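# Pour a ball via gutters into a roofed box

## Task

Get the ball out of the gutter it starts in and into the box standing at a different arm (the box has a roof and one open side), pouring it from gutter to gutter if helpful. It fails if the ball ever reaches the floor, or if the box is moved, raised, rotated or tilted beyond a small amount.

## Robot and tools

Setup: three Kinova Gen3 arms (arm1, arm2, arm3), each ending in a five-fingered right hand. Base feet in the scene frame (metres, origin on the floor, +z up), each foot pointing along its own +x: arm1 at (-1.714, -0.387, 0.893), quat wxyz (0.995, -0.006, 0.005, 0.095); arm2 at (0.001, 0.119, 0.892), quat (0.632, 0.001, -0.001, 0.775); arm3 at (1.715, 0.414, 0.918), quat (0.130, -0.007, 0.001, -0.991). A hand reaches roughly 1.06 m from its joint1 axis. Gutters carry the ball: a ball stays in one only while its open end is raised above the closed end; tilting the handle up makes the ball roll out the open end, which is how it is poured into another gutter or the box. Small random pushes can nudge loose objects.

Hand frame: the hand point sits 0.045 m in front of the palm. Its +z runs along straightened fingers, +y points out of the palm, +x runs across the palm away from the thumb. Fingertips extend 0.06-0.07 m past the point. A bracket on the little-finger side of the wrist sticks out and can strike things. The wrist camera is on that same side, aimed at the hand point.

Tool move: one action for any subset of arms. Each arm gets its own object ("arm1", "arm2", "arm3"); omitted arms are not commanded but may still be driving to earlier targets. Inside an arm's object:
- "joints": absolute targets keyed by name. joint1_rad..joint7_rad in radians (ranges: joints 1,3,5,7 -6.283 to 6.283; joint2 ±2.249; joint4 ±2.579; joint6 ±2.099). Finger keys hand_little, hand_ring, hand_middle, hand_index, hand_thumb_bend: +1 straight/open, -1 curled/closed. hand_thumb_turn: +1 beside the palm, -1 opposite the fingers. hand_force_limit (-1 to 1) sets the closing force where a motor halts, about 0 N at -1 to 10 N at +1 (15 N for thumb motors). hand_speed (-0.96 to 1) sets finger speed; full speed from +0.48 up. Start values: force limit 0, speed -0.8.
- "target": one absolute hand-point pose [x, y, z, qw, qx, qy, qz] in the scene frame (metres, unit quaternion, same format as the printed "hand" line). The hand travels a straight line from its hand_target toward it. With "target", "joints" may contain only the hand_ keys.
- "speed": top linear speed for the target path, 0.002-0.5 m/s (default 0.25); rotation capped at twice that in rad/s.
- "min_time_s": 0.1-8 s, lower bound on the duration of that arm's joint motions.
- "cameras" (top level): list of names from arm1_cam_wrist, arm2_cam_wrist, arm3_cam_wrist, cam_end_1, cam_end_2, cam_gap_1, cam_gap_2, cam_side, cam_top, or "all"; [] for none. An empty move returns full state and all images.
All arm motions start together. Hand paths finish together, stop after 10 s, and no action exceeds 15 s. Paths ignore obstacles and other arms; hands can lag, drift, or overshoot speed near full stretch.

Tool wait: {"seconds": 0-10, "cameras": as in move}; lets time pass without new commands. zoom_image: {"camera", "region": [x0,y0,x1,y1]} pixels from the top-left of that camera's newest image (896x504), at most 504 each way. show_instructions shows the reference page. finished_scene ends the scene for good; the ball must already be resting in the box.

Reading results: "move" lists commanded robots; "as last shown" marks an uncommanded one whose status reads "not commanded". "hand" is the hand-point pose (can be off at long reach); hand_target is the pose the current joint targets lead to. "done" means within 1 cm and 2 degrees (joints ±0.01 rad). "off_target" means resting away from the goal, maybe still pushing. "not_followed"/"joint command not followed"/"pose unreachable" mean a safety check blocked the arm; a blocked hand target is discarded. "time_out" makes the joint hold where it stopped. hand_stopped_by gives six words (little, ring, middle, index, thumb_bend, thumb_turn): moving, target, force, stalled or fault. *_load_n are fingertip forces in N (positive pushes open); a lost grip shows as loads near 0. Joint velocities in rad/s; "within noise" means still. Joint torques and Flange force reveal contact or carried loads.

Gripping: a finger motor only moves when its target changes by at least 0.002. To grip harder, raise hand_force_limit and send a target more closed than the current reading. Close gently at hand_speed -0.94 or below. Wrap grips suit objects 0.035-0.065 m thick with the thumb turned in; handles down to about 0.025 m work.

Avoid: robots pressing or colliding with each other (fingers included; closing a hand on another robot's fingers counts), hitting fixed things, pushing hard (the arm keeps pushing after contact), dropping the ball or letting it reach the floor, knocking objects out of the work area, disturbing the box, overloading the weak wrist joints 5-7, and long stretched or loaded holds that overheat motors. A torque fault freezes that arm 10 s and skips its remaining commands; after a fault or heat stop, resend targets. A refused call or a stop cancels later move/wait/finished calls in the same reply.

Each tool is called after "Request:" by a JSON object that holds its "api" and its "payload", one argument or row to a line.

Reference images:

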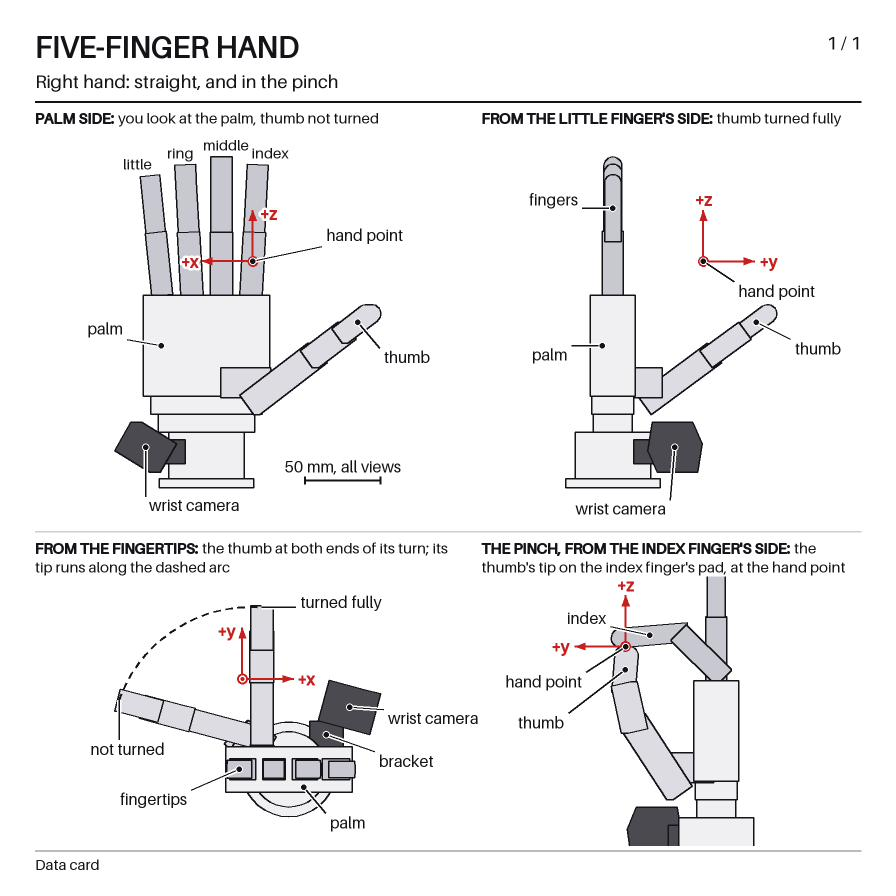

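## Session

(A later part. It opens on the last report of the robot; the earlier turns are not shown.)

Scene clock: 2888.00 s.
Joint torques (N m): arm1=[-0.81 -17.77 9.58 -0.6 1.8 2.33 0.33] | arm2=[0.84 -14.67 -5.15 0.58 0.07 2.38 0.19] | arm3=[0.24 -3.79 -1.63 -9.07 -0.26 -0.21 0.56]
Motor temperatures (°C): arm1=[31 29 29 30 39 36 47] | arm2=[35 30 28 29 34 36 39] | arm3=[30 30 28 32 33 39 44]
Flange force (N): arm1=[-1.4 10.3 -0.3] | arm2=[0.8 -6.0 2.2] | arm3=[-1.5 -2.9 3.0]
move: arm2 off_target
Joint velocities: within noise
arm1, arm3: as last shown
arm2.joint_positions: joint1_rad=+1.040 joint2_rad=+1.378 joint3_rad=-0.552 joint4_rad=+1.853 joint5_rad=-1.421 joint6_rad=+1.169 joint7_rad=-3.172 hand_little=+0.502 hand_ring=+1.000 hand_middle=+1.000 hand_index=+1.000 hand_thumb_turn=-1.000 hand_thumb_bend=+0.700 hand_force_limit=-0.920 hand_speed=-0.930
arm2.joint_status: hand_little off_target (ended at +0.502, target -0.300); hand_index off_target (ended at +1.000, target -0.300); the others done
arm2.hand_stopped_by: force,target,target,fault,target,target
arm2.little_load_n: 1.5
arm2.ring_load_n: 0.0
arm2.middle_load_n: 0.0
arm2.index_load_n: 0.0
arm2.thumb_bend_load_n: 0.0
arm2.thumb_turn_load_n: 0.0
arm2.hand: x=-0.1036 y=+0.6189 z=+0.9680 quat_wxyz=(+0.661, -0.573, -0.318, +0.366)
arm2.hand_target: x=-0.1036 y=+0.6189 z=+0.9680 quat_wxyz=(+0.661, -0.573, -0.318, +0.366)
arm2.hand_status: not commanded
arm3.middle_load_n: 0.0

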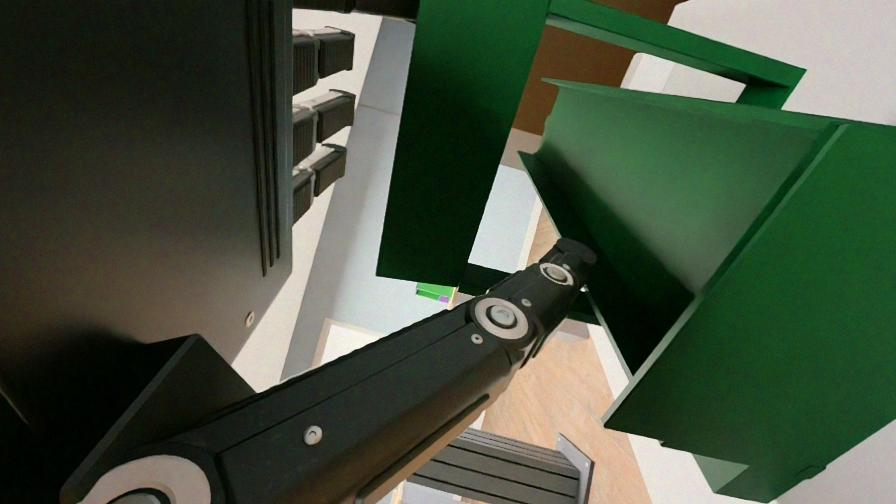

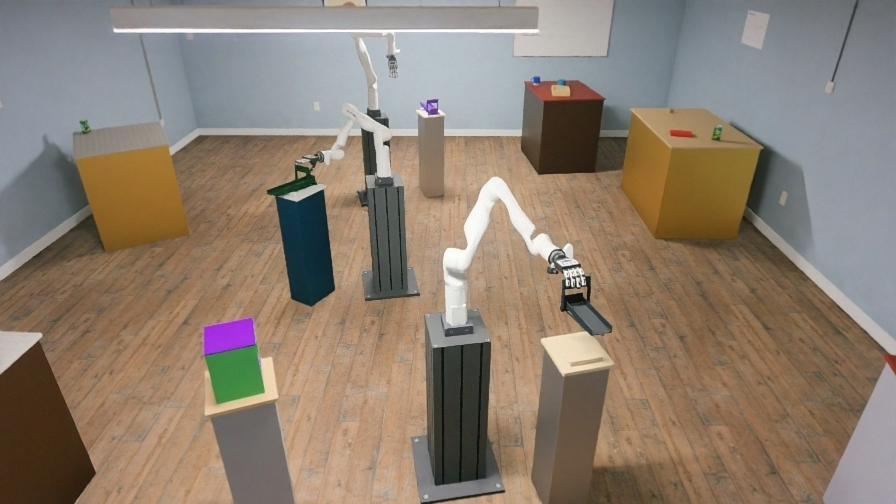

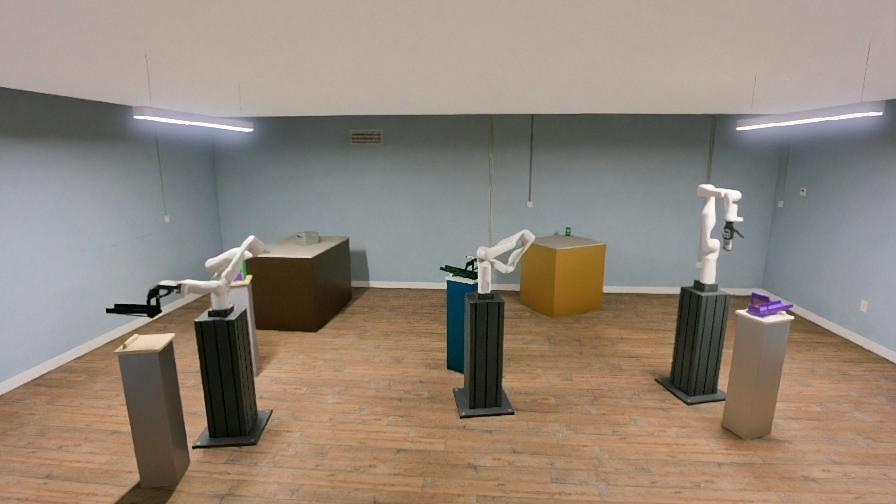

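Request:
{"api": "move", "payload": {
  "arm2": {"joints": {"hand_little": 1, "hand_speed": -0.5}},
  "cameras": []
}}

Request:
{"api": "move", "payload": {
  "arm2": {"target": [-0.1036, 0.6189, 1.04, 0.661, -0.573, -0.318, 0.366], "speed": 0.08},
  "cameras": []
}}

Request:
{"api": "move", "payload": {
  "arm2": {"target": [-0.1008, 0.6458, 1.04, 0.5956, -0.5162, -0.4037, 0.4649], "speed": 0.1},
  "cameras": ["arm2_cam_wrist", "cam_end_1"]
}}

Request:
{"api": "zoom_image", "payload": {
  "camera": "cam_end_1",
  "region": [270, 130, 350, 200]
}}

Scene clock: 3174.43 s.
Joint torques (N m): arm1=[-0.79 -17.74 9.56 -0.61 1.8 2.36 0.31] | arm2=[0.69 -14.99 -5.79 0.5 -0.04 2.84 0.27] | arm3=[0.23 -3.8 -1.64 -9 -0.25 -0.17 0.55]
Motor temperatures (°C): arm1=[31 29 29 30 39 36 47] | arm2=[35 30 28 29 34 36 38] | arm3=[30 30 28 32 33 39 44]
Flange force (N): arm1=[-1.3 10.2 -0.2] | arm2=[0.6 -5.2 1.4] | arm3=[-1.6 -2.9 2.9]
move: arm2 done
Joint velocities: within noise
arm1, arm3: as last shown
arm1.middle_load_n: 0.5
arm2.joint_positions: joint1_rad=+1.040 joint2_rad=+1.378 joint3_rad=-0.552 joint4_rad=+1.853 joint5_rad=-1.421 joint6_rad=+1.169 joint7_rad=-3.172 hand_little=+1.000 hand_ring=+1.000 hand_middle=+1.000 hand_index=+1.000 hand_thumb_turn=-1.000 hand_thumb_bend=+0.700 hand_force_limit=-0.920 hand_speed=-0.500
arm2.joint_status: all done
arm2.hand_stopped_by: target,target,target,fault,target,target
arm2.little_load_n: -0.5
arm2.ring_load_n: 0.0
arm2.middle_load_n: 0.0
arm2.index_load_n: 0.0
arm2.thumb_bend_load_n: 0.0
arm2.thumb_turn_load_n: -0.5
arm2.hand: x=-0.1036 y=+0.6189 z=+0.9680 quat_wxyz=(+0.661, -0.573, -0.318, +0.366)
arm2.hand_target: x=-0.1036 y=+0.6189 z=+0.9680 quat_wxyz=(+0.661, -0.573, -0.318, +0.366)
arm2.hand_status: not commanded
arm3.index_load_n: -0.5

Scene clock: 3175.83 s.
Joint torques (N m): arm1=[-0.79 -17.75 9.58 -0.59 1.78 2.34 0.31] | arm2=[0.7 -14.43 -5.77 -0.46 -0.2 2.74 0.29] | arm3=[0.21 -3.77 -1.62 -9.09 -0.24 -0.16 0.55]
Motor temperatures (°C): arm1=[31 29 29 30 39 36 47] | arm2=[35 30 28 29 34 36 38] | arm3=[30 30 28 32 33 39 44]
Flange force (N): arm1=[-1.4 10.2 -0.3] | arm2=[0.4 -5.4 1.4] | arm3=[-1.4 -2.9 3.2]
move: arm2 done
Joint velocities: within noise
arm1, arm3: as last shown
arm1.middle_load_n: 1.0
arm1.thumb_bend_load_n: 10.0
arm2.joint_positions: joint1_rad=+1.063 joint2_rad=+1.209 joint3_rad=-0.606 joint4_rad=+1.943 joint5_rad=-1.477 joint6_rad=+1.155 joint7_rad=-3.244 hand_little=+1.000 hand_ring=+1.000 hand_middle=+1.000 hand_index=+1.000 hand_thumb_turn=-1.000 hand_thumb_bend=+0.700 hand_force_limit=-0.920 hand_speed=-0.500
arm2.joint_status: not commanded
arm2.hand_stopped_by: target,target,target,fault,target,target
arm2.little_load_n: 0.0
arm2.ring_load_n: 0.0
arm2.middle_load_n: 0.0
arm2.index_load_n: 0.0
arm2.thumb_bend_load_n: 0.0
arm2.thumb_turn_load_n: 0.0
arm2.hand: x=-0.1036 y=+0.6189 z=+1.0400 quat_wxyz=(+0.661, -0.573, -0.318, +0.366)
arm2.hand_target: x=-0.1036 y=+0.6189 z=+1.0400 quat_wxyz=(+0.661, -0.573, -0.318, +0.366)
arm2.hand_status: done (0.000 m and 0.0 deg from the pose sent, 0.072 m and 0.0 deg at the start)
arm3.middle_load_n: -0.5
arm3.index_load_n: 0.0

Scene clock: 3177.93 s.
Joint torques (N m): arm1=[-0.82 -17.71 9.66 -0.62 1.75 2.4 0.31] | arm2=[0.72 -17.71 -5.58 -2.66 -1.34 2.42 0.29] | arm3=[0.22 -3.81 -1.64 -9.03 -0.24 -0.2 0.58]
Motor temperatures (°C): arm1=[31 29 29 30 39 36 47] | arm2=[35 30 28 29 34 36 38] | arm3=[30 30 28 32 33 39 44]
Flange force (N): arm1=[-1.3 10.2 -0.1] | arm2=[-1.4 -4.3 2.1] | arm3=[-1.6 -2.9 2.9]
move: arm2 done
Joint velocities: within noise
arm1: as last shown
arm1.thumb_bend_load_n: 9.5
arm1.thumb_turn_load_n: 0.5
arm2.joint_positions: joint1_rad=+0.905 joint2_rad=+1.256 joint3_rad=-0.540 joint4_rad=+1.489 joint5_rad=-1.162 joint6_rad=+1.375 joint7_rad=-3.719 hand_little=+1.000 hand_ring=+1.000 hand_middle=+1.000 hand_index=+1.000 hand_thumb_turn=-1.000 hand_thumb_bend=+0.700 hand_force_limit=-0.920 hand_speed=-0.500
arm2.joint_status: not commanded
arm2.hand_stopped_by: target,target,target,fault,target,target
arm2.little_load_n: -0.5
arm2.ring_load_n: 0.0
arm2.middle_load_n: -0.5
arm2.index_load_n: 0.0
arm2.thumb_bend_load_n: 0.0
arm2.thumb_turn_load_n: 0.0
arm2.hand: x=-0.1008 y=+0.6458 z=+1.0400 quat_wxyz=(+0.596, -0.516, -0.404, +0.465)
arm2.hand_target: x=-0.1008 y=+0.6458 z=+1.0400 quat_wxyz=(+0.596, -0.516, -0.404, +0.465)
arm2.hand_status: done (0.000 m and 0.0 deg from the pose sent, 0.027 m and 18.0 deg at the start)
arm3.joint_positions: joint1_rad=-1.450 joint2_rad=-0.300 joint3_rad=+0.000 joint4_rad=+1.900 joint5_rad=+0.000 joint6_rad=+1.500 joint7_rad=-1.570 hand_little=+1.000 hand_ring=+1.000 hand_middle=+1.000 hand_index=+1.000 hand_thumb_turn=-1.000 hand_thumb_bend=+1.000 hand_force_limit=+0.000 hand_speed=-0.500
arm3.joint_status: not commanded
arm3.hand_stopped_by: target,target,target,target,target,target
arm3.little_load_n: 0.0
arm3.ring_load_n: 0.0
arm3.middle_load_n: 0.0
arm3.index_load_n: 0.0
arm3.thumb_bend_load_n: 0.0
arm3.thumb_turn_load_n: 0.0
arm3.hand: x=+1.7873 y=+0.1868 z=+1.2739 quat_wxyz=(-0.010, -0.655, -0.755, +0.018)
arm3.hand_target: x=+1.7873 y=+0.1868 z=+1.2739 quat_wxyz=(-0.010, -0.655, -0.755, +0.018)
arm3.hand_status: not commanded

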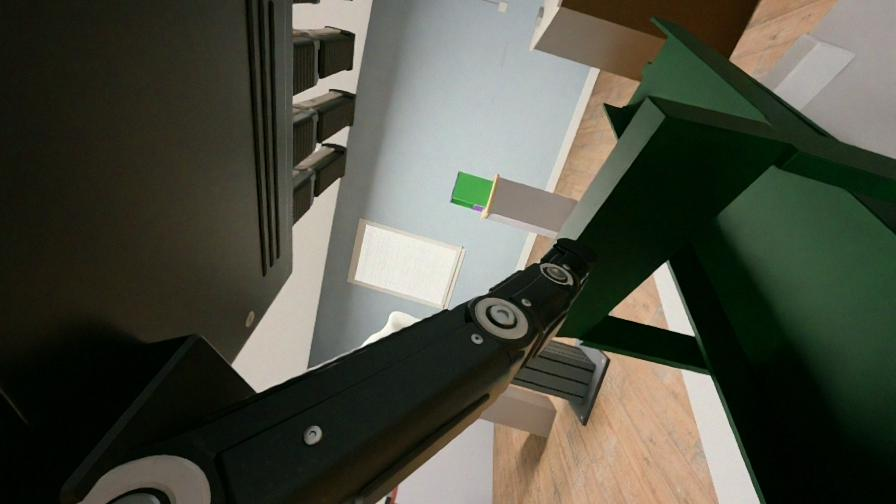

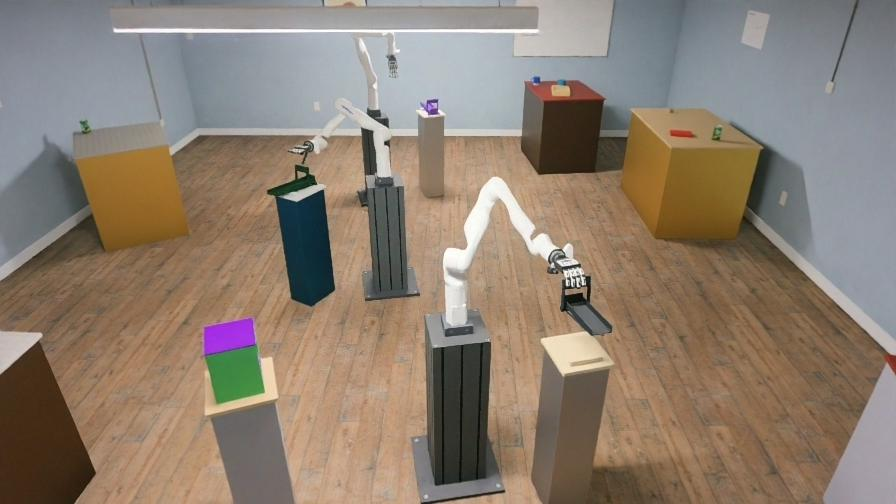

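Scaled by 6.300 from the camera's image (finer frame: 1280x720).

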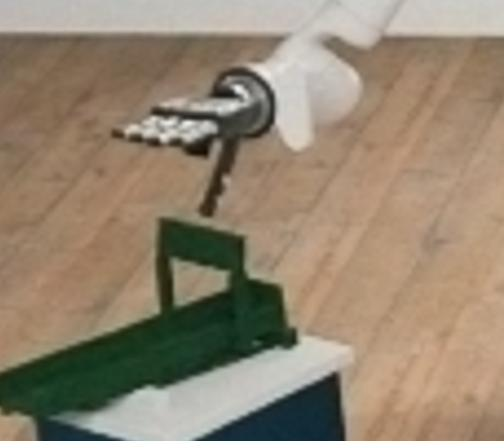

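Request:
{"api": "move", "payload": {
  "arm2": {"target": [-0.1038, 0.6403, 0.968, 0.5956, -0.5162, -0.4037, 0.4649], "speed": 0.05},
  "cameras": ["arm2_cam_wrist", "cam_end_1"]
}}

Request:
{"api": "zoom_image", "payload": {
  "camera": "cam_end_1",
  "region": [270, 140, 340, 200]
}}

Scene clock: 3263.43 s.
Joint torques (N m): arm1=[-0.81 -17.8 9.59 -0.57 1.8 2.35 0.32] | arm2=[0.64 -17.85 -5.58 -1.85 -1.14 2.49 0.26] | arm3=[0.21 -3.78 -1.63 -9.07 -0.26 -0.17 0.57]
Motor temperatures (°C): arm1=[31 29 29 30 38 36 47] | arm2=[35 30 28 29 33 36 38] | arm3=[30 30 27 32 33 39 44]
Flange force (N): arm1=[-1.5 10.4 -0.2] | arm2=[-1.4 -4.8 1.9] | arm3=[-1.5 -2.8 3.1]
move: arm2 done
Joint velocities: within noise
arm1, arm3: as last shown
arm1.thumb_turn_load_n: 1.0
arm2.joint_positions: joint1_rad=+0.888 joint2_rad=+1.401 joint3_rad=-0.509 joint4_rad=+1.428 joint5_rad=-1.123 joint6_rad=+1.375 joint7_rad=-3.637 hand_little=+1.000 hand_ring=+1.000 hand_middle=+1.000 hand_index=+1.000 hand_thumb_turn=-1.000 hand_thumb_bend=+0.700 hand_force_limit=-0.920 hand_speed=-0.500
arm2.joint_status: not commanded
arm2.hand_stopped_by: target,target,target,fault,target,target
arm2.little_load_n: -0.5
arm2.ring_load_n: 0.0
arm2.middle_load_n: 0.0
arm2.index_load_n: 0.0
arm2.thumb_bend_load_n: 0.5
arm2.thumb_turn_load_n: 0.0
arm2.hand: x=-0.1038 y=+0.6403 z=+0.9680 quat_wxyz=(+0.596, -0.516, -0.404, +0.465)
arm2.hand_target: x=-0.1038 y=+0.6403 z=+0.9680 quat_wxyz=(+0.596, -0.516, -0.404, +0.465)
arm2.hand_status: done (0.000 m and 0.0 deg from the pose sent, 0.072 m and 0.0 deg at the start)

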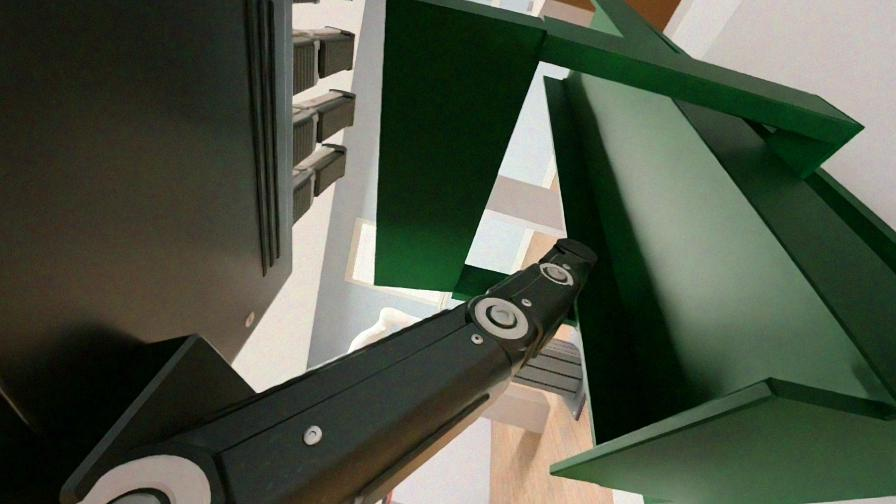

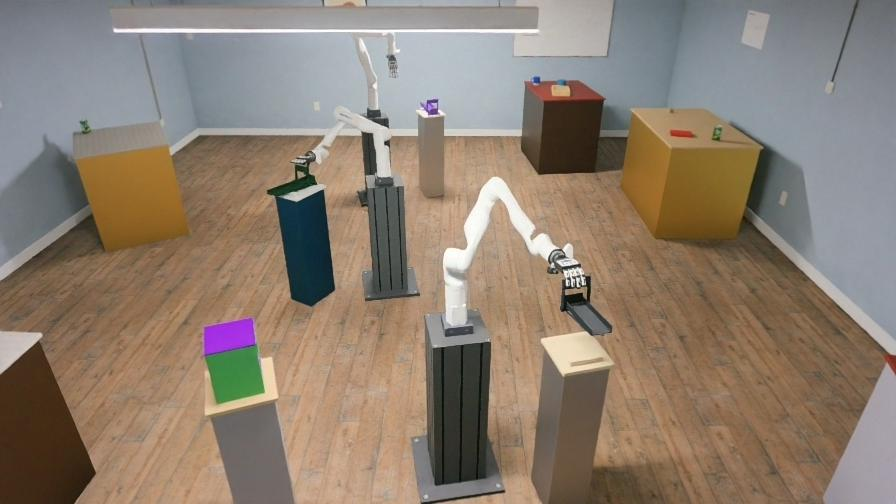

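Scaled by 7.200 from the camera's image (finer frame: 1280x720).

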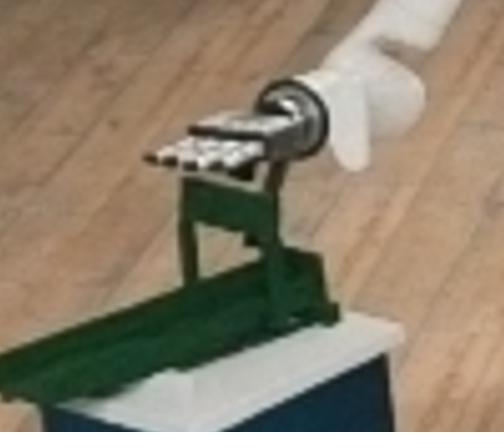

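Request:
{"api": "move", "payload": {
  "arm2": {"joints": {"hand_middle": -0.4, "hand_little": -0.4, "hand_force_limit": -0.92, "hand_speed": -0.93}},
  "cameras": ["arm2_cam_wrist", "cam_end_1"]
}}

Request:
{"api": "zoom_image", "payload": {
  "camera": "cam_end_1",
  "region": [270, 140, 340, 200]
}}

Scene clock: 3282.37 s.
Joint torques (N m): arm1=[-0.83 -17.74 9.58 -0.53 1.78 2.33 0.33] | arm2=[1.15 -17.24 -4.64 -1.89 -0.82 2.01 0.3] | arm3=[0.24 -3.75 -1.64 -9.03 -0.27 -0.2 0.56]
Motor temperatures (°C): arm1=[31 29 29 30 38 36 47] | arm2=[35 30 28 29 33 36 38] | arm3=[30 30 27 32 33 39 44]
Flange force (N): arm1=[-1.6 10.2 -0.3] | arm2=[-0.9 -6.3 3.1] | arm3=[-1.4 -2.9 2.9]
move: arm2 off_target
Joint velocities: within noise
arm1.joint_positions: joint1_rad=+0.593 joint2_rad=+1.194 joint3_rad=+0.884 joint4_rad=+1.922 joint5_rad=+0.933 joint6_rad=+1.111 joint7_rad=-2.562 hand_little=-0.081 hand_ring=-0.045 hand_middle=-0.024 hand_index=+0.003 hand_thumb_turn=-1.000 hand_thumb_bend=+0.034 hand_force_limit=+0.200 hand_speed=-0.940
arm1.joint_status: not commanded
arm1.hand_stopped_by: force,force,force,force,force,target
arm1.little_load_n: 2.0
arm1.ring_load_n: 0.0
arm1.middle_load_n: 1.0
arm1.index_load_n: 2.0
arm1.thumb_bend_load_n: 9.5
arm1.thumb_turn_load_n: 0.5
arm1.hand: x=-1.7850 y=-0.8770 z=+1.1200 quat_wxyz=(+0.449, -0.390, -0.521, +0.612)
arm1.hand_target: x=-1.7850 y=-0.8770 z=+1.1200 quat_wxyz=(+0.449, -0.390, -0.521, +0.612)
arm1.hand_status: not commanded
arm2.joint_positions: joint1_rad=+0.888 joint2_rad=+1.401 joint3_rad=-0.509 joint4_rad=+1.428 joint5_rad=-1.123 joint6_rad=+1.375 joint7_rad=-3.637 hand_little=-0.069 hand_ring=+1.000 hand_middle=+0.292 hand_index=+1.000 hand_thumb_turn=-1.000 hand_thumb_bend=+0.700 hand_force_limit=-0.920 hand_speed=-0.930
arm2.joint_status: hand_little off_target (ended at -0.069, target -0.400); hand_middle off_target (ended at +0.292, target -0.400); the others done
arm2.hand_stopped_by: force,target,force,fault,target,target
arm2.little_load_n: 0.5
arm2.ring_load_n: 0.0
arm2.middle_load_n: 0.5
arm2.index_load_n: 0.0
arm2.thumb_bend_load_n: 0.0
arm2.thumb_turn_load_n: 0.0
arm2.hand: x=-0.1038 y=+0.6403 z=+0.9680 quat_wxyz=(+0.596, -0.516, -0.404, +0.465)
arm2.hand_target: x=-0.1038 y=+0.6403 z=+0.9680 quat_wxyz=(+0.596, -0.516, -0.404, +0.465)
arm2.hand_status: not commanded
arm3: as last shown

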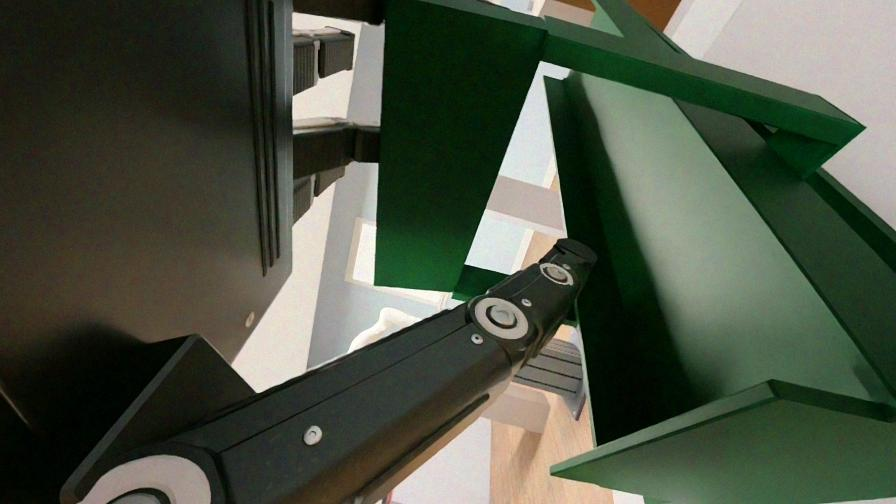

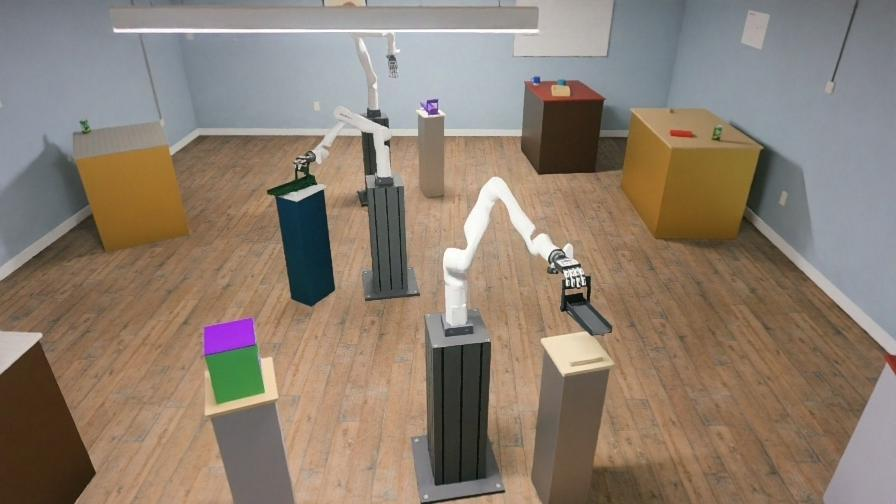

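Scaled by 7.200 from the camera's image (finer frame: 1280x720).

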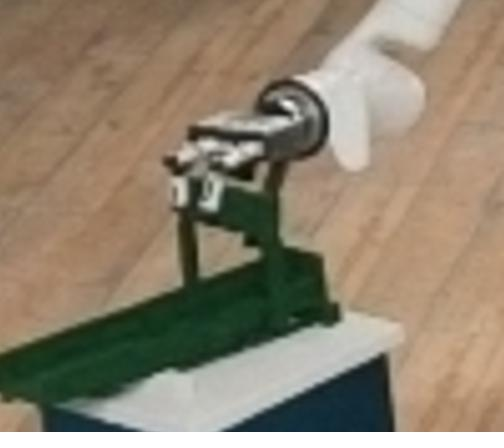

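Request:
{"api": "move", "payload": {
  "arm2": {"joints": {"hand_little": 1, "hand_middle": 1, "hand_thumb_bend": 0.5, "hand_speed": -0.5}},
  "cameras": []
}}

Request:
{"api": "move", "payload": {
  "arm2": {"target": [-0.1235, 0.6385, 0.965, 0.5956, -0.5162, -0.4037, 0.4649], "speed": 0.04},
  "cameras": []
}}

Request:
{"api": "move", "payload": {
  "arm2": {"joints": {"hand_middle": -0.5, "hand_force_limit": -0.92, "hand_speed": -0.93}},
  "cameras": ["arm2_cam_wrist", "cam_end_1"]
}}

Request:
{"api": "zoom_image", "payload": {
  "camera": "cam_end_1",
  "region": [270, 140, 340, 200]
}}

Scene clock: 3325.37 s.
Joint torques (N m): arm1=[-0.73 -17.75 9.54 -0.6 1.75 2.38 0.34] | arm2=[0.66 -17.87 -5.53 -1.85 -1.12 2.43 0.23] | arm3=[0.2 -3.78 -1.67 -9.01 -0.23 -0.2 0.59]
Motor temperatures (°C): arm1=[31 29 29 30 38 36 47] | arm2=[35 30 28 29 33 36 38] | arm3=[30 30 27 32 33 38 44]
Flange force (N): arm1=[-1.2 10.1 -0.1] | arm2=[-1.4 -4.7 1.9] | arm3=[-1.5 -2.9 2.8]
move: arm2 done
Joint velocities: within noise
arm1, arm3: as last shown
arm1.thumb_turn_load_n: 1.0
arm2.joint_positions: joint1_rad=+0.888 joint2_rad=+1.401 joint3_rad=-0.509 joint4_rad=+1.428 joint5_rad=-1.123 joint6_rad=+1.375 joint7_rad=-3.637 hand_little=+1.000 hand_ring=+1.000 hand_middle=+1.000 hand_index=+1.000 hand_thumb_turn=-1.000 hand_thumb_bend=+0.500 hand_force_limit=-0.920 hand_speed=-0.500
arm2.joint_status: all done
arm2.hand_stopped_by: target,target,target,fault,target,target
arm2.little_load_n: 0.0
arm2.ring_load_n: 0.0
arm2.middle_load_n: 0.0
arm2.index_load_n: 0.0
arm2.thumb_bend_load_n: 0.0
arm2.thumb_turn_load_n: 0.0
arm2.hand: x=-0.1038 y=+0.6403 z=+0.9680 quat_wxyz=(+0.596, -0.516, -0.404, +0.465)
arm2.hand_target: x=-0.1038 y=+0.6403 z=+0.9680 quat_wxyz=(+0.596, -0.516, -0.404, +0.465)
arm2.hand_status: not commanded

Scene clock: 3326.37 s.
Joint torques (N m): arm1=[-0.82 -17.71 9.57 -0.55 1.81 2.36 0.34] | arm2=[0.68 -17.62 -5.69 -1.69 -1.04 2.48 0.23] | arm3=[0.22 -3.73 -1.59 -9.02 -0.25 -0.2 0.58]
Motor temperatures (°C): arm1=[31 29 29 30 38 36 47] | arm2=[35 30 28 29 33 36 38] | arm3=[30 30 27 32 33 38 44]
Flange force (N): arm1=[-1.5 10.2 -0.2] | arm2=[-1.4 -4.9 1.9] | arm3=[-1.4 -2.7 2.9]
move: arm2 done
Joint velocities: within noise
arm1, arm3: as last shown
arm1.middle_load_n: 0.5
arm1.thumb_bend_load_n: 10.0
arm2.joint_positions: joint1_rad=+0.868 joint2_rad=+1.405 joint3_rad=-0.522 joint4_rad=+1.461 joint5_rad=-1.143 joint6_rad=+1.339 joint7_rad=-3.602 hand_little=+1.000 hand_ring=+1.000 hand_middle=+1.000 hand_index=+1.000 hand_thumb_turn=-1.000 hand_thumb_bend=+0.500 hand_force_limit=-0.920 hand_speed=-0.500
arm2.joint_status: not commanded
arm2.hand_stopped_by: target,target,target,fault,target,target
arm2.little_load_n: 0.0
arm2.ring_load_n: 0.0
arm2.middle_load_n: 0.0
arm2.index_load_n: 0.0
arm2.thumb_bend_load_n: 0.0
arm2.thumb_turn_load_n: 0.0
arm2.hand: x=-0.1235 y=+0.6385 z=+0.9650 quat_wxyz=(+0.596, -0.516, -0.404, +0.465)
arm2.hand_target: x=-0.1235 y=+0.6385 z=+0.9650 quat_wxyz=(+0.596, -0.516, -0.404, +0.465)
arm2.hand_status: done (0.000 m and 0.0 deg from the pose sent, 0.020 m and 0.0 deg at the start)

Scene clock: 3332.53 s.
Joint torques (N m): arm1=[-0.82 -17.76 9.59 -0.54 1.78 2.35 0.36] | arm2=[1.09 -17.33 -5.06 -1.79 -0.92 2.19 0.27] | arm3=[0.18 -3.75 -1.66 -9.01 -0.25 -0.18 0.57]
Motor temperatures (°C): arm1=[31 29 29 30 38 36 47] | arm2=[35 30 28 29 33 36 38] | arm3=[30 30 27 32 33 38 44]
Flange force (N): arm1=[-1.5 10.3 -0.2] | arm2=[-1.2 -5.7 2.7] | arm3=[-1.5 -3.0 2.9]
move: arm2 off_target
Joint velocities: within noise
arm1, arm3: as last shown
arm1.middle_load_n: 1.0
arm1.thumb_bend_load_n: 9.5
arm2.joint_positions: joint1_rad=+0.868 joint2_rad=+1.405 joint3_rad=-0.522 joint4_rad=+1.461 joint5_rad=-1.143 joint6_rad=+1.339 joint7_rad=-3.602 hand_little=+1.000 hand_ring=+1.000 hand_middle=-0.115 hand_index=+1.000 hand_thumb_turn=-1.000 hand_thumb_bend=+0.500 hand_force_limit=-0.920 hand_speed=-0.930
arm2.joint_status: hand_middle off_target (ended at -0.115, target -0.500); the others done
arm2.hand_stopped_by: target,target,force,fault,target,target
arm2.little_load_n: 0.0
arm2.ring_load_n: 0.0
arm2.middle_load_n: 0.5
arm2.index_load_n: 0.0
arm2.thumb_bend_load_n: 0.0
arm2.thumb_turn_load_n: 0.0
arm2.hand: x=-0.1235 y=+0.6385 z=+0.9650 quat_wxyz=(+0.596, -0.516, -0.404, +0.465)
arm2.hand_target: x=-0.1235 y=+0.6385 z=+0.9650 quat_wxyz=(+0.596, -0.516, -0.404, +0.465)
arm2.hand_status: not commanded

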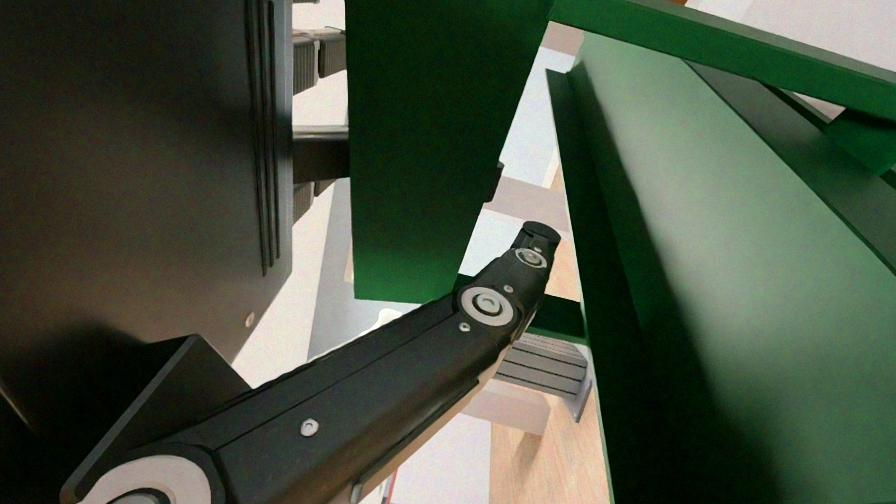

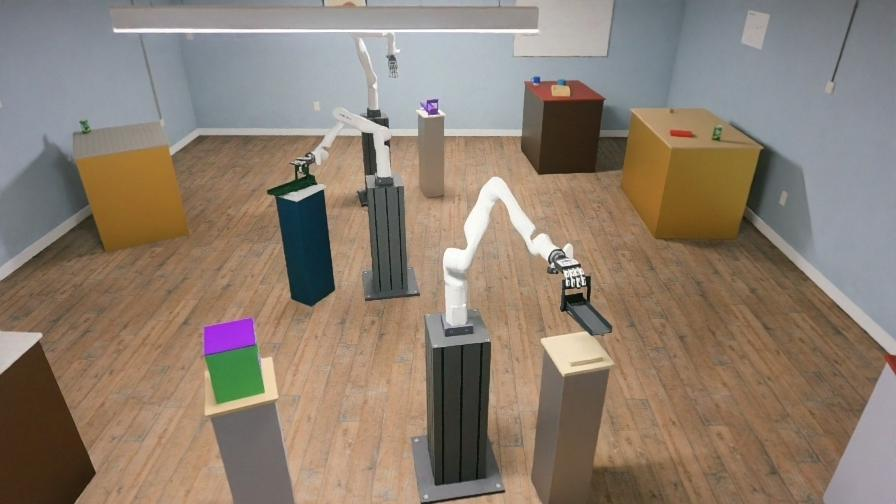

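Scaled by 7.200 from the camera's image (finer frame: 1280x720).

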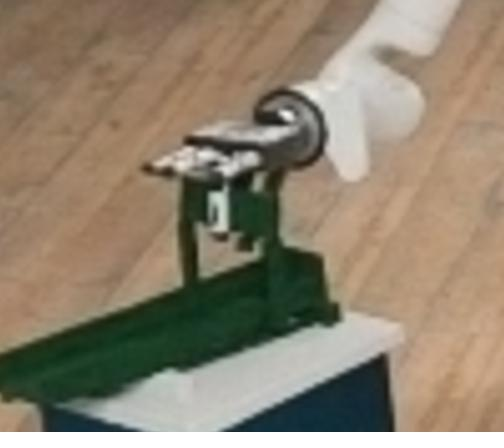

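Request:
{"api": "move", "payload": {
  "arm2": {"joints": {"hand_middle": 0.3, "hand_speed": -0.5}},
  "cameras": []
}}

Request:
{"api": "move", "payload": {
  "arm2": {"target": [-0.1235, 0.6385, 0.973, 0.5956, -0.5162, -0.4037, 0.4649], "speed": 0.04},
  "cameras": []
}}

Request:
{"api": "move", "payload": {
  "arm2": {"joints": {"hand_middle": -0.5, "hand_force_limit": -0.9, "hand_speed": -0.93}},
  "cameras": []
}}

Request:
{"api": "move", "payload": {
  "arm2": {"joints": {"hand_thumb_bend": -0.5, "hand_force_limit": -0.8, "hand_speed": -0.9}},
  "cameras": ["arm2_cam_wrist", "cam_end_1"]
}}

Request:
{"api": "zoom_image", "payload": {
  "camera": "cam_end_1",
  "region": [270, 140, 340, 200]
}}

Scene clock: 3362.97 s.
Joint torques (N m): arm1=[-0.85 -17.73 9.63 -0.59 1.81 2.37 0.3] | arm2=[0.67 -17.72 -5.71 -1.66 -1.03 2.55 0.22] | arm3=[0.22 -3.74 -1.67 -9.02 -0.26 -0.22 0.58]
Motor temperatures (°C): arm1=[31 29 29 30 38 36 47] | arm2=[35 31 28 29 33 36 38] | arm3=[30 30 27 32 33 38 44]
Flange force (N): arm1=[-1.5 10.3 -0.2] | arm2=[-1.3 -4.6 1.9] | arm3=[-1.4 -2.9 2.8]
move: arm2 done
Joint velocities: within noise
arm1, arm3: as last shown
arm2.joint_positions: joint1_rad=+0.868 joint2_rad=+1.405 joint3_rad=-0.522 joint4_rad=+1.461 joint5_rad=-1.143 joint6_rad=+1.339 joint7_rad=-3.602 hand_little=+1.000 hand_ring=+1.000 hand_middle=+0.300 hand_index=+1.000 hand_thumb_turn=-1.000 hand_thumb_bend=+0.500 hand_force_limit=-0.920 hand_speed=-0.500
arm2.joint_status: all done
arm2.hand_stopped_by: target,target,target,fault,target,target
arm2.little_load_n: 0.0
arm2.ring_load_n: 0.0
arm2.middle_load_n: 0.0
arm2.index_load_n: 0.0
arm2.thumb_bend_load_n: 0.0
arm2.thumb_turn_load_n: 0.0
arm2.hand: x=-0.1235 y=+0.6385 z=+0.9650 quat_wxyz=(+0.596, -0.516, -0.404, +0.465)
arm2.hand_target: x=-0.1235 y=+0.6385 z=+0.9650 quat_wxyz=(+0.596, -0.516, -0.404, +0.465)
arm2.hand_status: not commanded

Scene clock: 3363.93 s.
Joint torques (N m): arm1=[-0.78 -17.75 9.57 -0.57 1.8 2.35 0.33] | arm2=[0.69 -17.59 -5.76 -1.7 -1.07 2.5 0.25] | arm3=[0.23 -3.76 -1.65 -9.04 -0.23 -0.19 0.58]
Motor temperatures (°C): arm1=[31 29 29 30 38 36 47] | arm2=[35 31 28 29 33 36 38] | arm3=[30 30 27 32 33 38 44]
Flange force (N): arm1=[-1.4 10.2 -0.3] | arm2=[-1.1 -4.7 1.8] | arm3=[-1.5 -2.9 2.9]
move: arm2 done
Joint velocities: within noise
arm1, arm3: as last shown
arm2.joint_positions: joint1_rad=+0.871 joint2_rad=+1.388 joint3_rad=-0.526 joint4_rad=+1.473 joint5_rad=-1.147 joint6_rad=+1.337 joint7_rad=-3.608 hand_little=+1.000 hand_ring=+1.000 hand_middle=+0.300 hand_index=+1.000 hand_thumb_turn=-1.000 hand_thumb_bend=+0.500 hand_force_limit=-0.920 hand_speed=-0.500
arm2.joint_status: not commanded
arm2.hand_stopped_by: target,target,target,fault,target,target
arm2.little_load_n: -0.5
arm2.ring_load_n: 0.0
arm2.middle_load_n: 0.0
arm2.index_load_n: 0.0
arm2.thumb_bend_load_n: 0.0
arm2.thumb_turn_load_n: 0.0
arm2.hand: x=-0.1235 y=+0.6385 z=+0.9730 quat_wxyz=(+0.595, -0.516, -0.404, +0.465)
arm2.hand_target: x=-0.1235 y=+0.6385 z=+0.9730 quat_wxyz=(+0.595, -0.516, -0.404, +0.465)
arm2.hand_status: done (0.000 m and 0.0 deg from the pose sent, 0.008 m and 0.0 deg at the start)

Scene clock: 3367.30 s.
Joint torques (N m): arm1=[-0.81 -17.71 9.54 -0.56 1.78 2.33 0.34] | arm2=[0.62 -17.59 -5.59 -1.66 -1.11 2.51 0.3] | arm3=[0.25 -3.76 -1.64 -9.03 -0.27 -0.18 0.57]
Motor temperatures (°C): arm1=[31 29 29 30 38 36 47] | arm2=[35 31 28 29 33 36 38] | arm3=[30 30 27 32 33 38 44]
Flange force (N): arm1=[-1.5 10.1 -0.2] | arm2=[-0.9 -4.8 1.7] | arm3=[-1.5 -2.9 2.9]
move: arm2 off_target
Joint velocities: within noise
arm1: as last shown
arm2.joint_positions: joint1_rad=+0.871 joint2_rad=+1.388 joint3_rad=-0.526 joint4_rad=+1.473 joint5_rad=-1.147 joint6_rad=+1.337 joint7_rad=-3.608 hand_little=+1.000 hand_ring=+1.000 hand_middle=-0.146 hand_index=+1.000 hand_thumb_turn=-1.000 hand_thumb_bend=+0.500 hand_force_limit=-0.900 hand_speed=-0.930
arm2.joint_status: hand_middle off_target (ended at -0.146, target -0.500); the others done
arm2.hand_stopped_by: target,target,force,fault,target,target
arm2.little_load_n: 0.0
arm2.ring_load_n: 0.0
arm2.middle_load_n: 0.0
arm2.index_load_n: 0.0
arm2.thumb_bend_load_n: 0.5
arm2.thumb_turn_load_n: 0.0
arm2.hand: x=-0.1235 y=+0.6385 z=+0.9730 quat_wxyz=(+0.596, -0.516, -0.404, +0.465)
arm2.hand_target: x=-0.1235 y=+0.6385 z=+0.9730 quat_wxyz=(+0.596, -0.516, -0.404, +0.465)
arm2.hand_status: not commanded
arm3.joint_positions: joint1_rad=-1.450 joint2_rad=-0.300 joint3_rad=+0.000 joint4_rad=+1.900 joint5_rad=+0.000 joint6_rad=+1.500 joint7_rad=-1.570 hand_little=+1.000 hand_ring=+1.000 hand_middle=+1.000 hand_index=+1.000 hand_thumb_turn=-1.000 hand_thumb_bend=+1.000 hand_force_limit=+0.000 hand_speed=-0.500
arm3.joint_status: not commanded
arm3.hand_stopped_by: target,target,target,target,target,target
arm3.little_load_n: 0.0
arm3.ring_load_n: 0.0
arm3.middle_load_n: 0.0
arm3.index_load_n: 0.0
arm3.thumb_bend_load_n: 0.0
arm3.thumb_turn_load_n: 0.0
arm3.hand: x=+1.7873 y=+0.1868 z=+1.2739 quat_wxyz=(-0.010, -0.655, -0.755, +0.018)
arm3.hand_target: x=+1.7873 y=+0.1868 z=+1.2739 quat_wxyz=(-0.010, -0.655, -0.755, +0.018)
arm3.hand_status: not commanded

Scene clock: 3371.53 s.
Joint torques (N m): arm1=[-0.79 -17.78 9.56 -0.63 1.78 2.36 0.36] | arm2=[0.6 -17.93 -6.07 -1.67 -1.2 2.79 0.23] | arm3=[0.24 -3.8 -1.63 -9.06 -0.24 -0.17 0.58]
Motor temperatures (°C): arm1=[31 29 29 30 38 36 47] | arm2=[35 31 28 29 33 36 38] | arm3=[30 30 27 32 33 38 44]
Flange force (N): arm1=[-1.2 10.3 -0.1] | arm2=[-1.2 -3.8 1.7] | arm3=[-1.6 -2.8 3.1]
move: arm2 off_target
Joint velocities: within noise
arm1, arm3: as last shown
arm1.little_load_n: 2.5
arm2.joint_positions: joint1_rad=+0.871 joint2_rad=+1.388 joint3_rad=-0.526 joint4_rad=+1.473 joint5_rad=-1.147 joint6_rad=+1.337 joint7_rad=-3.608 hand_little=+1.000 hand_ring=+1.000 hand_middle=-0.146 hand_index=+1.000 hand_thumb_turn=-1.000 hand_thumb_bend=+0.372 hand_force_limit=-0.800 hand_speed=-0.900
arm2.joint_status: hand_thumb_bend off_target (ended at +0.372, target -0.500); the others done
arm2.hand_stopped_by: target,target,force,fault,force,target
arm2.little_load_n: 0.0
arm2.ring_load_n: 0.0
arm2.middle_load_n: 0.5
arm2.index_load_n: 0.0
arm2.thumb_bend_load_n: 1.5
arm2.thumb_turn_load_n: 0.5
arm2.hand: x=-0.1235 y=+0.6385 z=+0.9730 quat_wxyz=(+0.596, -0.516, -0.404, +0.465)
arm2.hand_target: x=-0.1235 y=+0.6385 z=+0.9730 quat_wxyz=(+0.596, -0.516, -0.404, +0.465)
arm2.hand_status: not commanded
arm3.thumb_bend_load_n: -0.5

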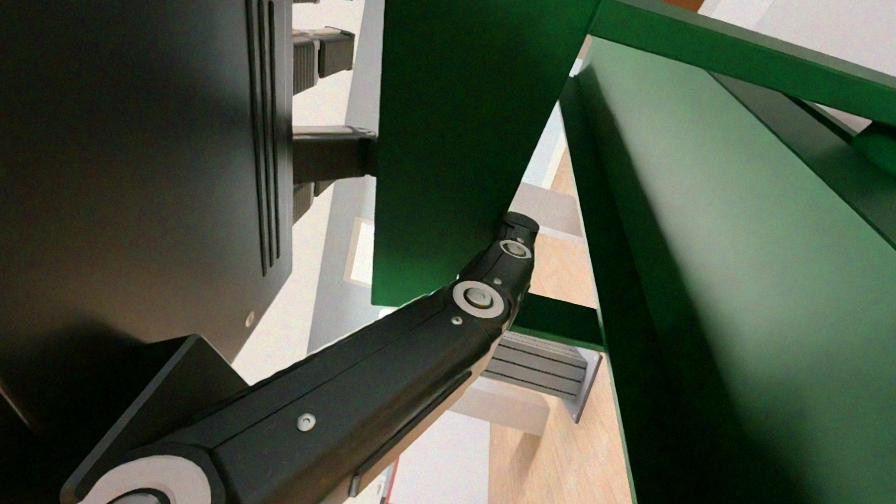

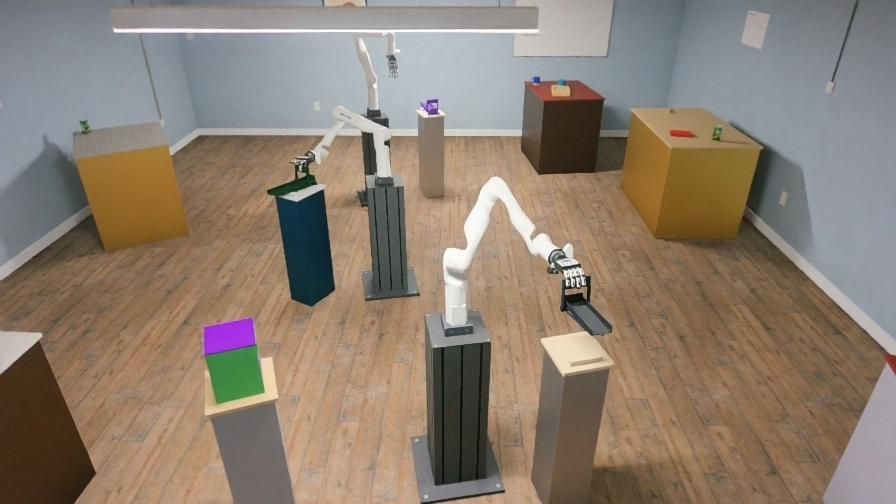

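Scaled by 7.200 from the camera's image (finer frame: 1280x720).

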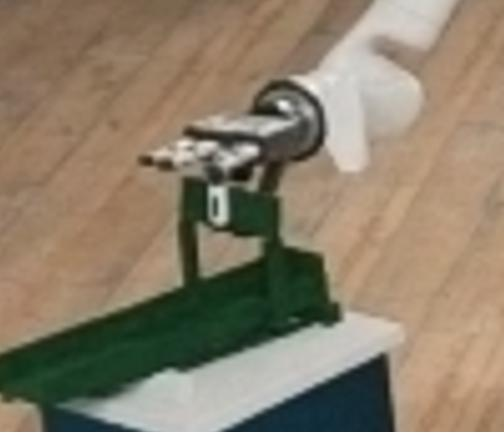

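Request:
{"api": "move", "payload": {
  "arm2": {"joints": {"hand_middle": 0.3, "hand_thumb_bend": 0.55, "hand_speed": -0.5}},
  "cameras": []
}}

Request:
{"api": "move", "payload": {
  "arm2": {"target": [-0.1148, 0.6363, 0.973, 0.5956, -0.5162, -0.4037, 0.4649], "speed": 0.04},
  "cameras": []
}}

Request:
{"api": "move", "payload": {
  "arm2": {"joints": {"hand_middle": -0.5, "hand_force_limit": -0.9, "hand_speed": -0.93}},
  "cameras": []
}}

Request:
{"api": "move", "payload": {
  "arm2": {"joints": {"hand_thumb_bend": -0.5, "hand_force_limit": -0.8, "hand_speed": -0.9}},
  "cameras": ["arm2_cam_wrist", "cam_end_1"]
}}

Request:
{"api": "zoom_image", "payload": {
  "camera": "cam_end_1",
  "region": [270, 140, 340, 200]
}}

Scene clock: 3392.27 s.
Joint torques (N m): arm1=[-0.82 -17.71 9.57 -0.59 1.76 2.34 0.3] | arm2=[0.63 -17.63 -5.72 -1.71 -1.09 2.45 0.24] | arm3=[0.23 -3.79 -1.59 -9.04 -0.25 -0.18 0.55]
Motor temperatures (°C): arm1=[31 29 29 30 38 36 47] | arm2=[35 31 28 29 33 36 38] | arm3=[30 30 27 32 33 38 44]
Flange force (N): arm1=[-1.5 10.1 -0.2] | arm2=[-1.2 -4.7 1.6] | arm3=[-1.6 -2.8 3.0]
move: arm2 done
Joint velocities: within noise
arm1.joint_positions: joint1_rad=+0.593 joint2_rad=+1.194 joint3_rad=+0.884 joint4_rad=+1.922 joint5_rad=+0.933 joint6_rad=+1.111 joint7_rad=-2.562 hand_little=-0.081 hand_ring=-0.045 hand_middle=-0.024 hand_index=+0.003 hand_thumb_turn=-1.000 hand_thumb_bend=+0.034 hand_force_limit=+0.200 hand_speed=-0.940
arm1.joint_status: not commanded
arm1.hand_stopped_by: force,force,force,force,force,target
arm1.little_load_n: 2.0
arm1.ring_load_n: 0.0
arm1.middle_load_n: 1.0
arm1.index_load_n: 2.0
arm1.thumb_bend_load_n: 9.5
arm1.thumb_turn_load_n: 1.0
arm1.hand: x=-1.7850 y=-0.8770 z=+1.1200 quat_wxyz=(+0.449, -0.390, -0.521, +0.612)
arm1.hand_target: x=-1.7850 y=-0.8770 z=+1.1200 quat_wxyz=(+0.449, -0.390, -0.521, +0.612)
arm1.hand_status: not commanded
arm2.joint_positions: joint1_rad=+0.871 joint2_rad=+1.388 joint3_rad=-0.526 joint4_rad=+1.473 joint5_rad=-1.147 joint6_rad=+1.337 joint7_rad=-3.608 hand_little=+1.000 hand_ring=+1.000 hand_middle=+0.300 hand_index=+1.000 hand_thumb_turn=-1.000 hand_thumb_bend=+0.550 hand_force_limit=-0.800 hand_speed=-0.500
arm2.joint_status: all done
arm2.hand_stopped_by: target,target,target,fault,target,target
arm2.little_load_n: 0.0
arm2.ring_load_n: 0.0
arm2.middle_load_n: 0.0
arm2.index_load_n: 0.0
arm2.thumb_bend_load_n: 0.5
arm2.thumb_turn_load_n: 0.0
arm2.hand: x=-0.1235 y=+0.6385 z=+0.9730 quat_wxyz=(+0.596, -0.516, -0.404, +0.465)
arm2.hand_target: x=-0.1235 y=+0.6385 z=+0.9730 quat_wxyz=(+0.596, -0.516, -0.404, +0.465)
arm2.hand_status: not commanded
arm3: as last shown
arm3.thumb_bend_load_n: 0.0

Scene clock: 3393.23 s.
Joint torques (N m): arm1=[-0.75 -17.75 9.56 -0.59 1.79 2.36 0.33] | arm2=[0.7 -17.54 -5.6 -1.76 -1.09 2.5 0.23] | arm3=[0.26 -3.81 -1.59 -9.06 -0.26 -0.19 0.56]
Motor temperatures (°C): arm1=[31 29 29 30 38 36 47] | arm2=[35 31 28 29 33 36 38] | arm3=[30 30 27 32 33 38 44]
Flange force (N): arm1=[-1.3 10.2 -0.3] | arm2=[-1.5 -4.9 2.0] | arm3=[-1.6 -2.7 3.0]
move: arm2 done
Joint velocities: within noise
arm1, arm3: as last shown
arm1.thumb_bend_load_n: 10.0
arm2.joint_positions: joint1_rad=+0.883 joint2_rad=+1.387 joint3_rad=-0.519 joint4_rad=+1.467 joint5_rad=-1.137 joint6_rad=+1.352 joint7_rad=-3.615 hand_little=+1.000 hand_ring=+1.000 hand_middle=+0.300 hand_index=+1.000 hand_thumb_turn=-1.000 hand_thumb_bend=+0.550 hand_force_limit=-0.800 hand_speed=-0.500
arm2.joint_status: not commanded
arm2.hand_stopped_by: target,target,target,fault,target,target
arm2.little_load_n: 0.0
arm2.ring_load_n: 0.0
arm2.middle_load_n: -0.5
arm2.index_load_n: 0.0
arm2.thumb_bend_load_n: 0.0
arm2.thumb_turn_load_n: 0.0
arm2.hand: x=-0.1148 y=+0.6363 z=+0.9730 quat_wxyz=(+0.596, -0.516, -0.404, +0.465)
arm2.hand_target: x=-0.1148 y=+0.6363 z=+0.9730 quat_wxyz=(+0.596, -0.516, -0.404, +0.465)
arm2.hand_status: done (0.000 m and 0.0 deg from the pose sent, 0.009 m and 0.0 deg at the start)
arm3.index_load_n: 0.5

Scene clock: 3396.60 s.
Joint torques (N m): arm1=[-0.8 -17.75 9.6 -0.56 1.76 2.32 0.29] | arm2=[0.94 -17.43 -5.36 -1.82 -0.99 2.37 0.24] | arm3=[0.21 -3.74 -1.62 -9.07 -0.26 -0.2 0.57]
Motor temperatures (°C): arm1=[31 29 29 30 38 36 47] | arm2=[35 31 28 29 33 36 38] | arm3=[30 30 27 32 33 38 44]
Flange force (N): arm1=[-1.6 10.2 -0.3] | arm2=[-1.4 -5.3 2.5] | arm3=[-1.3 -2.8 3.0]
move: arm2 off_target
Joint velocities: within noise
arm1, arm3: as last shown
arm2.joint_positions: joint1_rad=+0.883 joint2_rad=+1.387 joint3_rad=-0.519 joint4_rad=+1.467 joint5_rad=-1.137 joint6_rad=+1.352 joint7_rad=-3.615 hand_little=+1.000 hand_ring=+1.000 hand_middle=+0.019 hand_index=+1.000 hand_thumb_turn=-1.000 hand_thumb_bend=+0.550 hand_force_limit=-0.900 hand_speed=-0.930
arm2.joint_status: hand_middle off_target (ended at +0.019, target -0.500); the others done
arm2.hand_stopped_by: target,target,force,fault,target,target
arm2.little_load_n: 0.0
arm2.ring_load_n: 0.0
arm2.middle_load_n: 0.5
arm2.index_load_n: 0.0
arm2.thumb_bend_load_n: 0.0
arm2.thumb_turn_load_n: 0.0
arm2.hand: x=-0.1148 y=+0.6363 z=+0.9730 quat_wxyz=(+0.596, -0.516, -0.404, +0.465)
arm2.hand_target: x=-0.1148 y=+0.6363 z=+0.9730 quat_wxyz=(+0.596, -0.516, -0.404, +0.465)
arm2.hand_status: not commanded
arm3.ring_load_n: -0.5
arm3.index_load_n: 0.0

Scene clock: 3401.03 s.
Joint torques (N m): arm1=[-0.82 -17.81 9.51 -0.57 1.78 2.34 0.34] | arm2=[0.56 -17.7 -5.82 -1.7 -1.21 2.55 0.28] | arm3=[0.25 -3.71 -1.68 -9.07 -0.25 -0.23 0.55]
Motor temperatures (°C): arm1=[31 29 29 30 38 36 47] | arm2=[35 31 28 29 33 36 38] | arm3=[30 30 27 32 33 38 44]
Flange force (N): arm1=[-1.5 10.3 -0.1] | arm2=[-1.2 -4.5 1.5] | arm3=[-1.3 -3.0 2.9]
move: arm2 off_target
Joint velocities: within noise
arm1, arm3: as last shown
arm1.ring_load_n: 0.5
arm1.thumb_bend_load_n: 9.5
arm2.joint_positions: joint1_rad=+0.883 joint2_rad=+1.387 joint3_rad=-0.519 joint4_rad=+1.467 joint5_rad=-1.137 joint6_rad=+1.352 joint7_rad=-3.615 hand_little=+1.000 hand_ring=+1.000 hand_middle=+0.019 hand_index=+1.000 hand_thumb_turn=-1.000 hand_thumb_bend=+0.100 hand_force_limit=-0.800 hand_speed=-0.900
arm2.joint_status: hand_thumb_bend off_target (ended at +0.100, target -0.500); the others done
arm2.hand_stopped_by: target,target,force,fault,force,target
arm2.little_load_n: 0.0
arm2.ring_load_n: 0.0
arm2.middle_load_n: 0.5
arm2.index_load_n: 0.0
arm2.thumb_bend_load_n: 1.5
arm2.thumb_turn_load_n: 0.5
arm2.hand: x=-0.1148 y=+0.6363 z=+0.9730 quat_wxyz=(+0.596, -0.516, -0.404, +0.465)
arm2.hand_target: x=-0.1148 y=+0.6363 z=+0.9730 quat_wxyz=(+0.596, -0.516, -0.404, +0.465)
arm2.hand_status: not commanded
arm3.ring_load_n: 0.0

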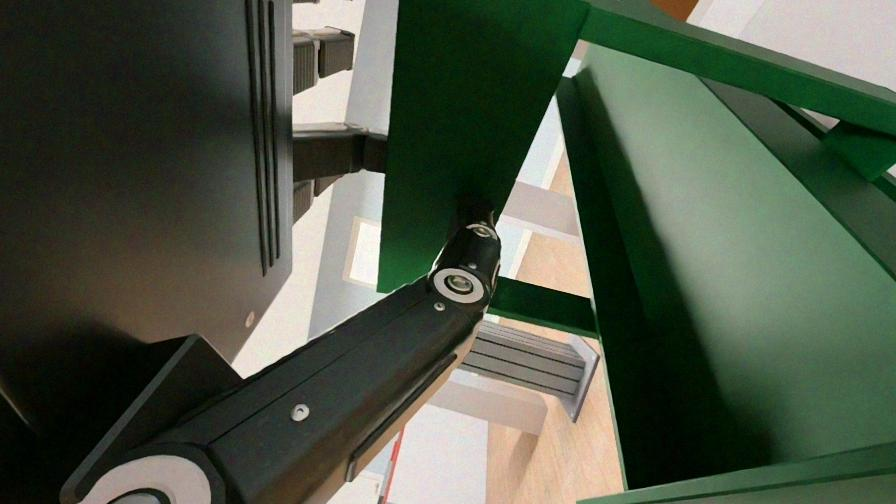

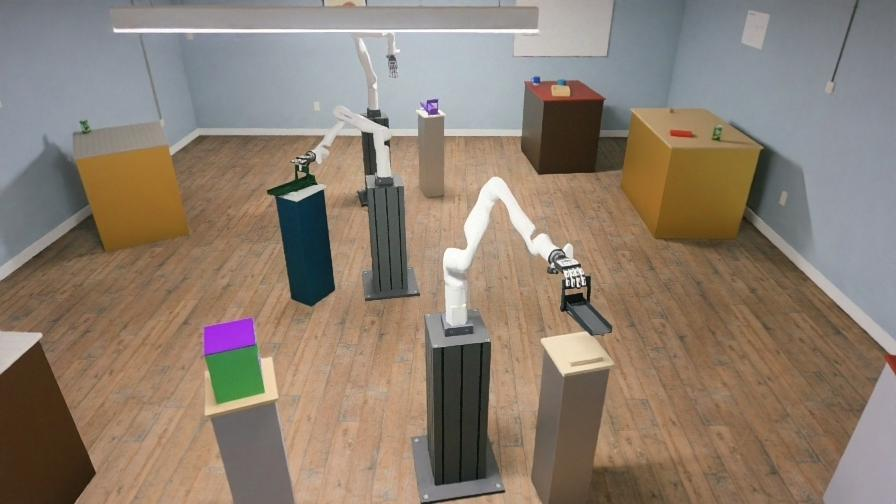

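Scaled by 7.200 from the camera's image (finer frame: 1280x720).

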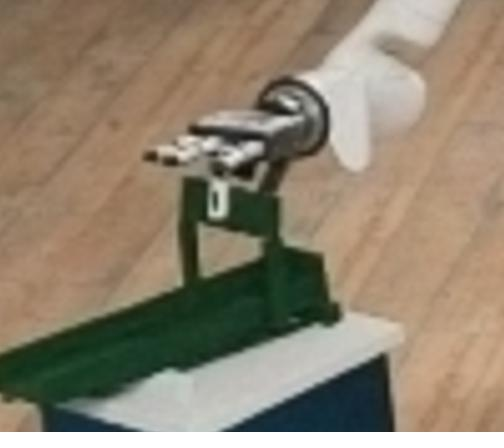

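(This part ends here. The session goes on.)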